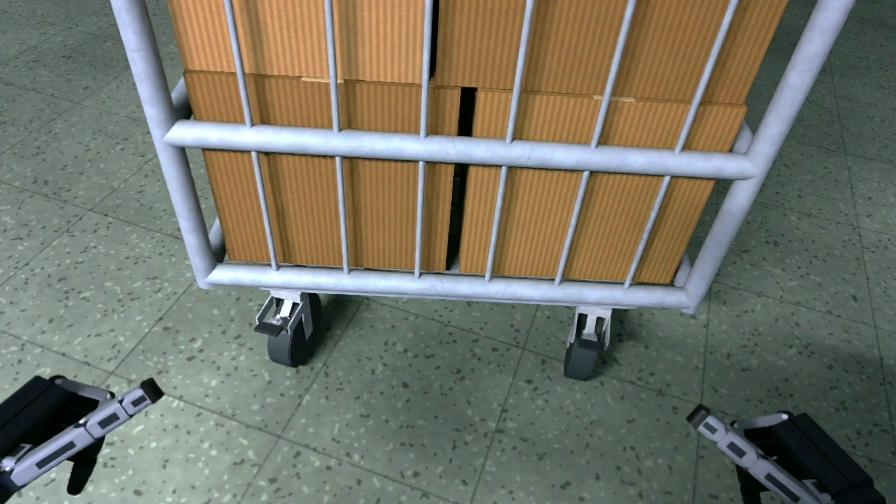

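Request:
move --base '{"x_m_s": 0.25, "for_s": 1.2}' --joints '{"head_tilt_rad": 0.0}'

Request:
move --base '{"x_m_s": 0.02, "for_s": 1.0}'

Scene clock: 454.03 s.
Joint torques (N m): left_arm=[-3.68 5.12 3.47 -8.99 0.67 -1.27 -0.05] | right_arm=[-2.86 -7.07 -4.33 -9.51 -0.46 -1.42 -0.07]
External joint torques (N m): left_arm=[0.35 -0.99 0.02 0.93 0.15 0.17 -0.09] | right_arm=[0.48 -0.44 -0.49 -0.22 -0.24 0.07 -0.03]
Wrist force (N): left_arm=[-4.0 -3.8 -14.9] | right_arm=[1.2 1.3 0.3]
Wrist torque (N m): left_arm=[-0.84 -0.84 0.46] | right_arm=[0.01 0.25 -0.05]
Wrist force, peak (N): left_arm=[-4.0 -3.5 -15.7] | right_arm=[1.6 1.7 0.8]
move: done
base_odometry: x=+1.331 y=-1.628 heading=+0.037
lidar_m: 0.62 0.65 5.95 5.97 5.77 5.15 5.16 5.15 4.60 4.62 4.79 0.65
base_status: done (sent for 1.2 of 1.2 s)
joint_positions: torso_squat_rad=+1.150 torso_shift_rad=+0.360 torso_pitch_rad=+0.750 torso_yaw_rad=+0.000 left_shoulder_pitch_rad=-0.383 left_shoulder_roll_rad=+0.282 left_shoulder_yaw_rad=+0.304 left_elbow_rad=-1.825 left_forearm_roll_rad=+1.001 left_wrist_pitch_rad=+0.374 left_hand_roll_rad=+0.429 right_shoulder_pitch_rad=-0.367 right_shoulder_roll_rad=-0.344 right_shoulder_yaw_rad=-0.248 right_elbow_rad=-1.823 right_forearm_roll_rad=-0.956 right_wrist_pitch_rad=+0.317 right_hand_roll_rad=-0.526 head_pan_rad=+0.000 head_tilt_rad=+0.000 left_hand_little=-1.000 left_hand_ring=-1.000 left_hand_middle=-1.000 left_hand_index=-1.000 left_hand_thumb_turn=+0.500 left_hand_thumb_bend=+1.000 left_hand_force_limit=-0.200 left_hand_speed=+0.300 right_hand_little=-1.000 right_hand_ring=-1.000 right_hand_middle=-1.000 right_hand_index=-1.000 right_hand_thumb_turn=+0.500 right_hand_thumb_bend=+1.000 right_hand_force_limit=-0.200 right_hand_speed=+0.300
joint_status: all done
wheel_motors_off: 0
left_hand_stopped_by: target,target,target,target,target,target
right_hand_stopped_by: target,target,target,target,target,target
left_little_load_n: 0.0
left_ring_load_n: 0.0
left_middle_load_n: 0.0
left_index_load_n: 0.5
left_thumb_bend_load_n: 0.0
left_thumb_turn_load_n: 0.0
right_little_load_n: 0.0
right_ring_load_n: 0.0
right_middle_load_n: 0.0
right_index_load_n: 0.0
right_thumb_bend_load_n: 0.0
right_thumb_turn_load_n: 0.0
motor_effort: left_wheel=-1(30) right_wheel=-4(22)
chest: x=+0.0837 y=-0.0008 z=+0.7745 quat_wxyz=(+0.930, +0.001, +0.366, +0.000) (m; base frame)
left_hand: x=+0.5751 y=+0.2205 z=+0.4401 quat_wxyz=(+0.067, -0.787, +0.221, -0.572) (m; base frame)
right_hand: x=+0.5749 y=-0.2199 z=+0.4393 quat_wxyz=(+0.573, -0.222, +0.786, -0.065) (m; base frame)
pictures: none

Scene clock: 455.87 s.
Joint torques (N m): left_arm=[-4.02 5.08 3.7 -8.94 0.67 -1.26 -0.07] | right_arm=[-2.58 -6.77 -4.64 -9.37 -0.57 -1.51 -0.14]
External joint torques (N m): left_arm=[0.01 -1.03 0.26 0.98 0.14 0.18 -0.11] | right_arm=[0.75 -0.14 -0.8 -0.07 -0.35 -0.02 -0.1]
Wrist force (N): left_arm=[-3.9 -3.4 -15.0] | right_arm=[1.1 1.3 0.1]
Wrist torque (N m): left_arm=[-0.74 -0.84 0.44] | right_arm=[0.02 0.28 -0.05]
Wrist force, peak (N): left_arm=[-4.1 -4.0 -15.4] | right_arm=[2.0 1.8 0.6]
move: done
base_odometry: x=+1.351 y=-1.628 heading=+0.037
lidar_m: 0.60 0.63 5.95 5.96 5.78 5.17 5.18 5.15 4.61 4.62 4.77 0.63
base_status: done (sent for 1 of 1 s)
joint_positions: torso_squat_rad=+1.150 torso_shift_rad=+0.360 torso_pitch_rad=+0.750 torso_yaw_rad=+0.000 left_shoulder_pitch_rad=-0.383 left_shoulder_roll_rad=+0.282 left_shoulder_yaw_rad=+0.304 left_elbow_rad=-1.825 left_forearm_roll_rad=+1.001 left_wrist_pitch_rad=+0.374 left_hand_roll_rad=+0.429 right_shoulder_pitch_rad=-0.367 right_shoulder_roll_rad=-0.344 right_shoulder_yaw_rad=-0.248 right_elbow_rad=-1.823 right_forearm_roll_rad=-0.956 right_wrist_pitch_rad=+0.317 right_hand_roll_rad=-0.526 head_pan_rad=+0.000 head_tilt_rad=+0.000 left_hand_little=-1.000 left_hand_ring=-1.000 left_hand_middle=-1.000 left_hand_index=-1.000 left_hand_thumb_turn=+0.500 left_hand_thumb_bend=+1.000 left_hand_force_limit=-0.200 left_hand_speed=+0.300 right_hand_little=-1.000 right_hand_ring=-1.000 right_hand_middle=-1.000 right_hand_index=-1.000 right_hand_thumb_turn=+0.500 right_hand_thumb_bend=+1.000 right_hand_force_limit=-0.200 right_hand_speed=+0.300
joint_status: not commanded
wheel_motors_off: 0
left_hand_stopped_by: target,target,target,target,target,target
right_hand_stopped_by: target,target,target,target,target,target
left_little_load_n: 0.0
left_ring_load_n: 0.0
left_middle_load_n: 0.0
left_index_load_n: 0.0
left_thumb_bend_load_n: 0.0
left_thumb_turn_load_n: 0.0
right_little_load_n: 0.0
right_ring_load_n: 0.0
right_middle_load_n: 0.0
right_index_load_n: 0.0
right_thumb_bend_load_n: 0.0
right_thumb_turn_load_n: -0.5
motor_effort: left_wheel=+1(13) right_wheel=-2(15)
chest: x=+0.0837 y=-0.0008 z=+0.7745 quat_wxyz=(+0.931, +0.001, +0.366, +0.000) (m; base frame)
left_hand: x=+0.5751 y=+0.2205 z=+0.4401 quat_wxyz=(+0.067, -0.787, +0.221, -0.572) (m; base frame)
right_hand: x=+0.5749 y=-0.2199 z=+0.4394 quat_wxyz=(+0.573, -0.222, +0.786, -0.065) (m; base frame)
pictures: none

Request:
move --base '{"x_m_s": 0.015, "for_s": 1.0}'

Request:
move --base '{"x_m_s": 0.01, "for_s": 0.4}'

Scene clock: 457.67 s.
Joint torques (N m): left_arm=[-3.9 5.23 3.62 -9.19 0.68 -1.32 -0.03] | right_arm=[-3.71 -6.64 -4.49 -9.09 -0.58 -1.38 -0.28]
External joint torques (N m): left_arm=[0.13 -0.88 0.17 0.73 0.16 0.12 -0.07] | right_arm=[-0.37 -0.01 -0.65 0.2 -0.36 0.12 -0.24]
Wrist force (N): left_arm=[-4.2 -3.8 -15.0] | right_arm=[1.5 1.2 0.4]
Wrist torque (N m): left_arm=[-0.83 -0.82 0.41] | right_arm=[0.00 0.18 -0.03]
Wrist force, peak (N): left_arm=[-4.1 -4.1 -15.3] | right_arm=[1.9 1.7 0.2]
move: done
base_odometry: x=+1.366 y=-1.627 heading=+0.037
lidar_m: 0.59 0.61 5.94 5.96 5.81 5.19 5.20 5.17 4.61 4.63 4.75 0.61
base_status: done (sent for 1 of 1 s)
joint_positions: torso_squat_rad=+1.150 torso_shift_rad=+0.360 torso_pitch_rad=+0.750 torso_yaw_rad=+0.000 left_shoulder_pitch_rad=-0.383 left_shoulder_roll_rad=+0.282 left_shoulder_yaw_rad=+0.304 left_elbow_rad=-1.825 left_forearm_roll_rad=+1.001 left_wrist_pitch_rad=+0.374 left_hand_roll_rad=+0.429 right_shoulder_pitch_rad=-0.367 right_shoulder_roll_rad=-0.344 right_shoulder_yaw_rad=-0.248 right_elbow_rad=-1.823 right_forearm_roll_rad=-0.956 right_wrist_pitch_rad=+0.317 right_hand_roll_rad=-0.526 head_pan_rad=+0.000 head_tilt_rad=+0.000 left_hand_little=-1.000 left_hand_ring=-1.000 left_hand_middle=-1.000 left_hand_index=-1.000 left_hand_thumb_turn=+0.500 left_hand_thumb_bend=+1.000 left_hand_force_limit=-0.200 left_hand_speed=+0.300 right_hand_little=-1.000 right_hand_ring=-1.000 right_hand_middle=-1.000 right_hand_index=-1.000 right_hand_thumb_turn=+0.500 right_hand_thumb_bend=+1.000 right_hand_force_limit=-0.200 right_hand_speed=+0.300
joint_status: not commanded
wheel_motors_off: 0
left_hand_stopped_by: target,target,target,target,target,target
right_hand_stopped_by: target,target,target,target,target,target
left_little_load_n: 0.5
left_ring_load_n: 0.0
left_middle_load_n: 0.0
left_index_load_n: 0.0
left_thumb_bend_load_n: 0.0
left_thumb_turn_load_n: 0.0
right_little_load_n: 0.0
right_ring_load_n: 0.0
right_middle_load_n: 0.0
right_index_load_n: 0.0
right_thumb_bend_load_n: 0.0
right_thumb_turn_load_n: 0.0
motor_effort: left_wheel=-1(12) right_wheel=-1(13)
chest: x=+0.0837 y=-0.0008 z=+0.7745 quat_wxyz=(+0.931, +0.001, +0.366, +0.000) (m; base frame)
left_hand: x=+0.5751 y=+0.2205 z=+0.4401 quat_wxyz=(+0.067, -0.787, +0.221, -0.572) (m; base frame)
right_hand: x=+0.5749 y=-0.2199 z=+0.4394 quat_wxyz=(+0.573, -0.222, +0.786, -0.065) (m; base frame)
pictures: none

Scene clock: 458.67 s.
Joint torques (N m): left_arm=[-7.63 5.8 3.65 -8.3 0.04 -2.44 -0.01] | right_arm=[-3.73 -6.72 -4.39 -9.28 -0.48 -1.51 -0.33]
External joint torques (N m): left_arm=[-3.62 -0.31 0.21 1.63 -0.48 -1 -0.05] | right_arm=[-0.39 -0.09 -0.55 0.02 -0.27 -0.02 -0.29]
Wrist force (N): left_arm=[-2.7 0.4 -38.8] | right_arm=[1.2 1.4 0.3]
Wrist torque (N m): left_arm=[-0.16 -0.84 0.46] | right_arm=[0.00 0.23 -0.05]
Wrist force, peak (N): left_arm=[-2.9 1.1 -48.7] | right_arm=[2.0 1.9 0.2]
move: done
base_odometry: x=+1.369 y=-1.627 heading=+0.038
lidar_m: 0.58 0.61 5.94 5.95 5.81 5.18 5.20 5.17 4.62 4.63 4.74 0.61
base_status: done (sent for 0.4 of 0.4 s)
joint_positions: torso_squat_rad=+1.150 torso_shift_rad=+0.360 torso_pitch_rad=+0.750 torso_yaw_rad=+0.000 left_shoulder_pitch_rad=-0.382 left_shoulder_roll_rad=+0.282 left_shoulder_yaw_rad=+0.304 left_elbow_rad=-1.825 left_forearm_roll_rad=+1.001 left_wrist_pitch_rad=+0.374 left_hand_roll_rad=+0.429 right_shoulder_pitch_rad=-0.367 right_shoulder_roll_rad=-0.344 right_shoulder_yaw_rad=-0.248 right_elbow_rad=-1.823 right_forearm_roll_rad=-0.956 right_wrist_pitch_rad=+0.317 right_hand_roll_rad=-0.526 head_pan_rad=+0.000 head_tilt_rad=+0.000 left_hand_little=-1.000 left_hand_ring=-1.000 left_hand_middle=-1.000 left_hand_index=-1.001 left_hand_thumb_turn=+0.500 left_hand_thumb_bend=+1.000 left_hand_force_limit=-0.200 left_hand_speed=+0.300 right_hand_little=-1.000 right_hand_ring=-1.000 right_hand_middle=-1.000 right_hand_index=-1.000 right_hand_thumb_turn=+0.500 right_hand_thumb_bend=+1.000 right_hand_force_limit=-0.200 right_hand_speed=+0.300
joint_status: not commanded
wheel_motors_off: 0
left_hand_stopped_by: target,target,target,target,target,target
right_hand_stopped_by: target,target,target,target,target,target
left_little_load_n: 0.0
left_ring_load_n: 0.0
left_middle_load_n: 0.5
left_index_load_n: -7.0
left_thumb_bend_load_n: 0.0
left_thumb_turn_load_n: 0.0
right_little_load_n: 0.0
right_ring_load_n: 0.0
right_middle_load_n: 0.0
right_index_load_n: 0.0
right_thumb_bend_load_n: 0.0
right_thumb_turn_load_n: -0.5
motor_effort: left_wheel=+6(12) right_wheel=-1(10)
chest: x=+0.0836 y=-0.0008 z=+0.7746 quat_wxyz=(+0.931, +0.001, +0.366, +0.000) (m; base frame)
left_hand: x=+0.5747 y=+0.2206 z=+0.4399 quat_wxyz=(+0.067, -0.788, +0.221, -0.571) (m; base frame)
right_hand: x=+0.5748 y=-0.2198 z=+0.4395 quat_wxyz=(+0.573, -0.222, +0.786, -0.065) (m; base frame)
pictures: none

Request:
move --target '{"side": "right", "x": 0.581, "y": -0.22, "z": 0.44, "quat_wxyz": [0.572, -0.221, 0.787, -0.066]}' --min_time_s 0.5

Request:
move --target '{"side": "right", "x": 0.585, "y": -0.22, "z": 0.44, "quat_wxyz": [0.572, -0.221, 0.787, -0.066]}' --min_time_s 0.5

Scene clock: 459.60 s.
Joint torques (N m): left_arm=[-8.43 5.63 3.3 -10.01 0.52 -2.04 0.02] | right_arm=[-21.97 -6.9 -8.27 -7.21 0.84 -4.67 -0.94]
External joint torques (N m): left_arm=[-4.4 -0.48 -0.14 -0.09 0 -0.6 -0.02] | right_arm=[-18.33 -0.24 -4.51 2.12 1.07 -3.17 -0.9]
Wrist force (N): left_arm=[-7.4 -4.1 -25.5] | right_arm=[1.4 13.0 -74.8]
Wrist torque (N m): left_arm=[-0.50 -0.83 0.31] | right_arm=[2.42 0.26 -0.02]
Wrist force, peak (N): left_arm=[-3.2 0.8 -39.1] | right_arm=[2.8 13.9 -80.8]
move: done
base_odometry: x=+1.369 y=-1.627 heading=+0.037
lidar_m: 0.59 0.62 5.94 5.95 5.80 5.19 5.20 5.16 4.61 4.63 4.75 0.61
base_status: not commanded
joint_positions: torso_squat_rad=+1.150 torso_shift_rad=+0.359 torso_pitch_rad=+0.749 torso_yaw_rad=+0.000 left_shoulder_pitch_rad=-0.382 left_shoulder_roll_rad=+0.282 left_shoulder_yaw_rad=+0.304 left_elbow_rad=-1.825 left_forearm_roll_rad=+1.001 left_wrist_pitch_rad=+0.374 left_hand_roll_rad=+0.429 right_shoulder_pitch_rad=-0.385 right_shoulder_roll_rad=-0.337 right_shoulder_yaw_rad=-0.257 right_elbow_rad=-1.813 right_forearm_roll_rad=-0.938 right_wrist_pitch_rad=+0.333 right_hand_roll_rad=-0.534 head_pan_rad=+0.000 head_tilt_rad=+0.000 left_hand_little=-1.000 left_hand_ring=-1.000 left_hand_middle=-1.000 left_hand_index=-1.001 left_hand_thumb_turn=+0.500 left_hand_thumb_bend=+1.000 left_hand_force_limit=-0.200 left_hand_speed=+0.300 right_hand_little=-1.000 right_hand_ring=-1.000 right_hand_middle=-1.000 right_hand_index=-1.002 right_hand_thumb_turn=+0.500 right_hand_thumb_bend=+1.000 right_hand_force_limit=-0.200 right_hand_speed=+0.300
joint_status: all done
wheel_motors_off: 0
left_hand_stopped_by: target,target,target,target,target,target
right_hand_stopped_by: target,target,target,target,target,target
left_little_load_n: 0.0
left_ring_load_n: 0.0
left_middle_load_n: 0.0
left_index_load_n: -3.0
left_thumb_bend_load_n: 0.0
left_thumb_turn_load_n: 0.0
right_little_load_n: 0.0
right_ring_load_n: 0.0
right_middle_load_n: 0.0
right_index_load_n: -20.5
right_thumb_bend_load_n: 0.0
right_thumb_turn_load_n: 0.0
motor_effort: left_wheel=+7(8) right_wheel=+25(25)
chest: x=+0.0833 y=-0.0008 z=+0.7747 quat_wxyz=(+0.931, +0.001, +0.366, +0.000) (m; base frame)
left_hand: x=+0.5746 y=+0.2205 z=+0.4400 quat_wxyz=(+0.067, -0.788, +0.221, -0.571) (m; base frame)
right_hand: x=+0.5787 y=-0.2205 z=+0.4385 quat_wxyz=(+0.571, -0.221, +0.788, -0.066) (m; base frame)
right_hand_status: reached (checked arc, planned for 0.5 s): 3 mm and 0.2 deg off.
pictures: none

Scene clock: 460.43 s.
Joint torques (N m): left_arm=[-4.9 5.61 3.14 -9.85 0.58 -1.54 0] | right_arm=[-19.3 -8.31 -5.77 -7.24 0.67 -3.52 -0.93]
External joint torques (N m): left_arm=[-0.86 -0.5 -0.3 0.08 0.06 -0.11 -0.04] | right_arm=[-15.4 -1.58 -2.01 2.12 0.89 -2.01 -0.89]
Wrist force (N): left_arm=[-4.1 -4.2 -14.9] | right_arm=[3.8 6.2 -56.9]
Wrist torque (N m): left_arm=[-0.90 -0.83 0.44] | right_arm=[1.84 0.22 0.06]
Wrist force, peak (N): left_arm=[-8.0 -4.1 -25.8] | right_arm=[2.1 18.2 -116.6]
move: done
base_odometry: x=+1.369 y=-1.627 heading=+0.037
lidar_m: 0.58 0.61 5.94 5.95 5.80 5.18 5.19 5.17 4.62 4.63 4.75 0.61
base_status: not commanded
joint_positions: torso_squat_rad=+1.150 torso_shift_rad=+0.359 torso_pitch_rad=+0.749 torso_yaw_rad=-0.001 left_shoulder_pitch_rad=-0.383 left_shoulder_roll_rad=+0.282 left_shoulder_yaw_rad=+0.304 left_elbow_rad=-1.825 left_forearm_roll_rad=+1.001 left_wrist_pitch_rad=+0.374 left_hand_roll_rad=+0.429 right_shoulder_pitch_rad=-0.401 right_shoulder_roll_rad=-0.336 right_shoulder_yaw_rad=-0.260 right_elbow_rad=-1.801 right_forearm_roll_rad=-0.931 right_wrist_pitch_rad=+0.338 right_hand_roll_rad=-0.537 head_pan_rad=+0.000 head_tilt_rad=+0.000 left_hand_little=-1.000 left_hand_ring=-1.000 left_hand_middle=-1.000 left_hand_index=-1.000 left_hand_thumb_turn=+0.500 left_hand_thumb_bend=+1.000 left_hand_force_limit=-0.200 left_hand_speed=+0.300 right_hand_little=-1.000 right_hand_ring=-1.000 right_hand_middle=-1.000 right_hand_index=-1.004 right_hand_thumb_turn=+0.500 right_hand_thumb_bend=+1.000 right_hand_force_limit=-0.200 right_hand_speed=+0.300
joint_status: all done
wheel_motors_off: 0
left_hand_stopped_by: target,target,target,target,target,target
right_hand_stopped_by: target,target,target,target,target,target
left_little_load_n: 0.0
left_ring_load_n: 0.0
left_middle_load_n: 0.0
left_index_load_n: 0.0
left_thumb_bend_load_n: 0.0
left_thumb_turn_load_n: 0.0
right_little_load_n: 0.0
right_ring_load_n: 0.0
right_middle_load_n: 0.0
right_index_load_n: -15.5
right_thumb_bend_load_n: 0.0
right_thumb_turn_load_n: 0.0
motor_effort: left_wheel=+5(8) right_wheel=+28(41)
chest: x=+0.0832 y=-0.0009 z=+0.7747 quat_wxyz=(+0.931, +0.001, +0.366, +0.000) (m; base frame)
left_hand: x=+0.5750 y=+0.2200 z=+0.4406 quat_wxyz=(+0.066, -0.787, +0.221, -0.572) (m; base frame)
right_hand: x=+0.5832 y=-0.2206 z=+0.4388 quat_wxyz=(+0.571, -0.221, +0.788, -0.066) (m; base frame)
right_hand_status: reached (checked arc, planned for 0.5 s): 2 mm and 0.2 deg off.
pictures: none


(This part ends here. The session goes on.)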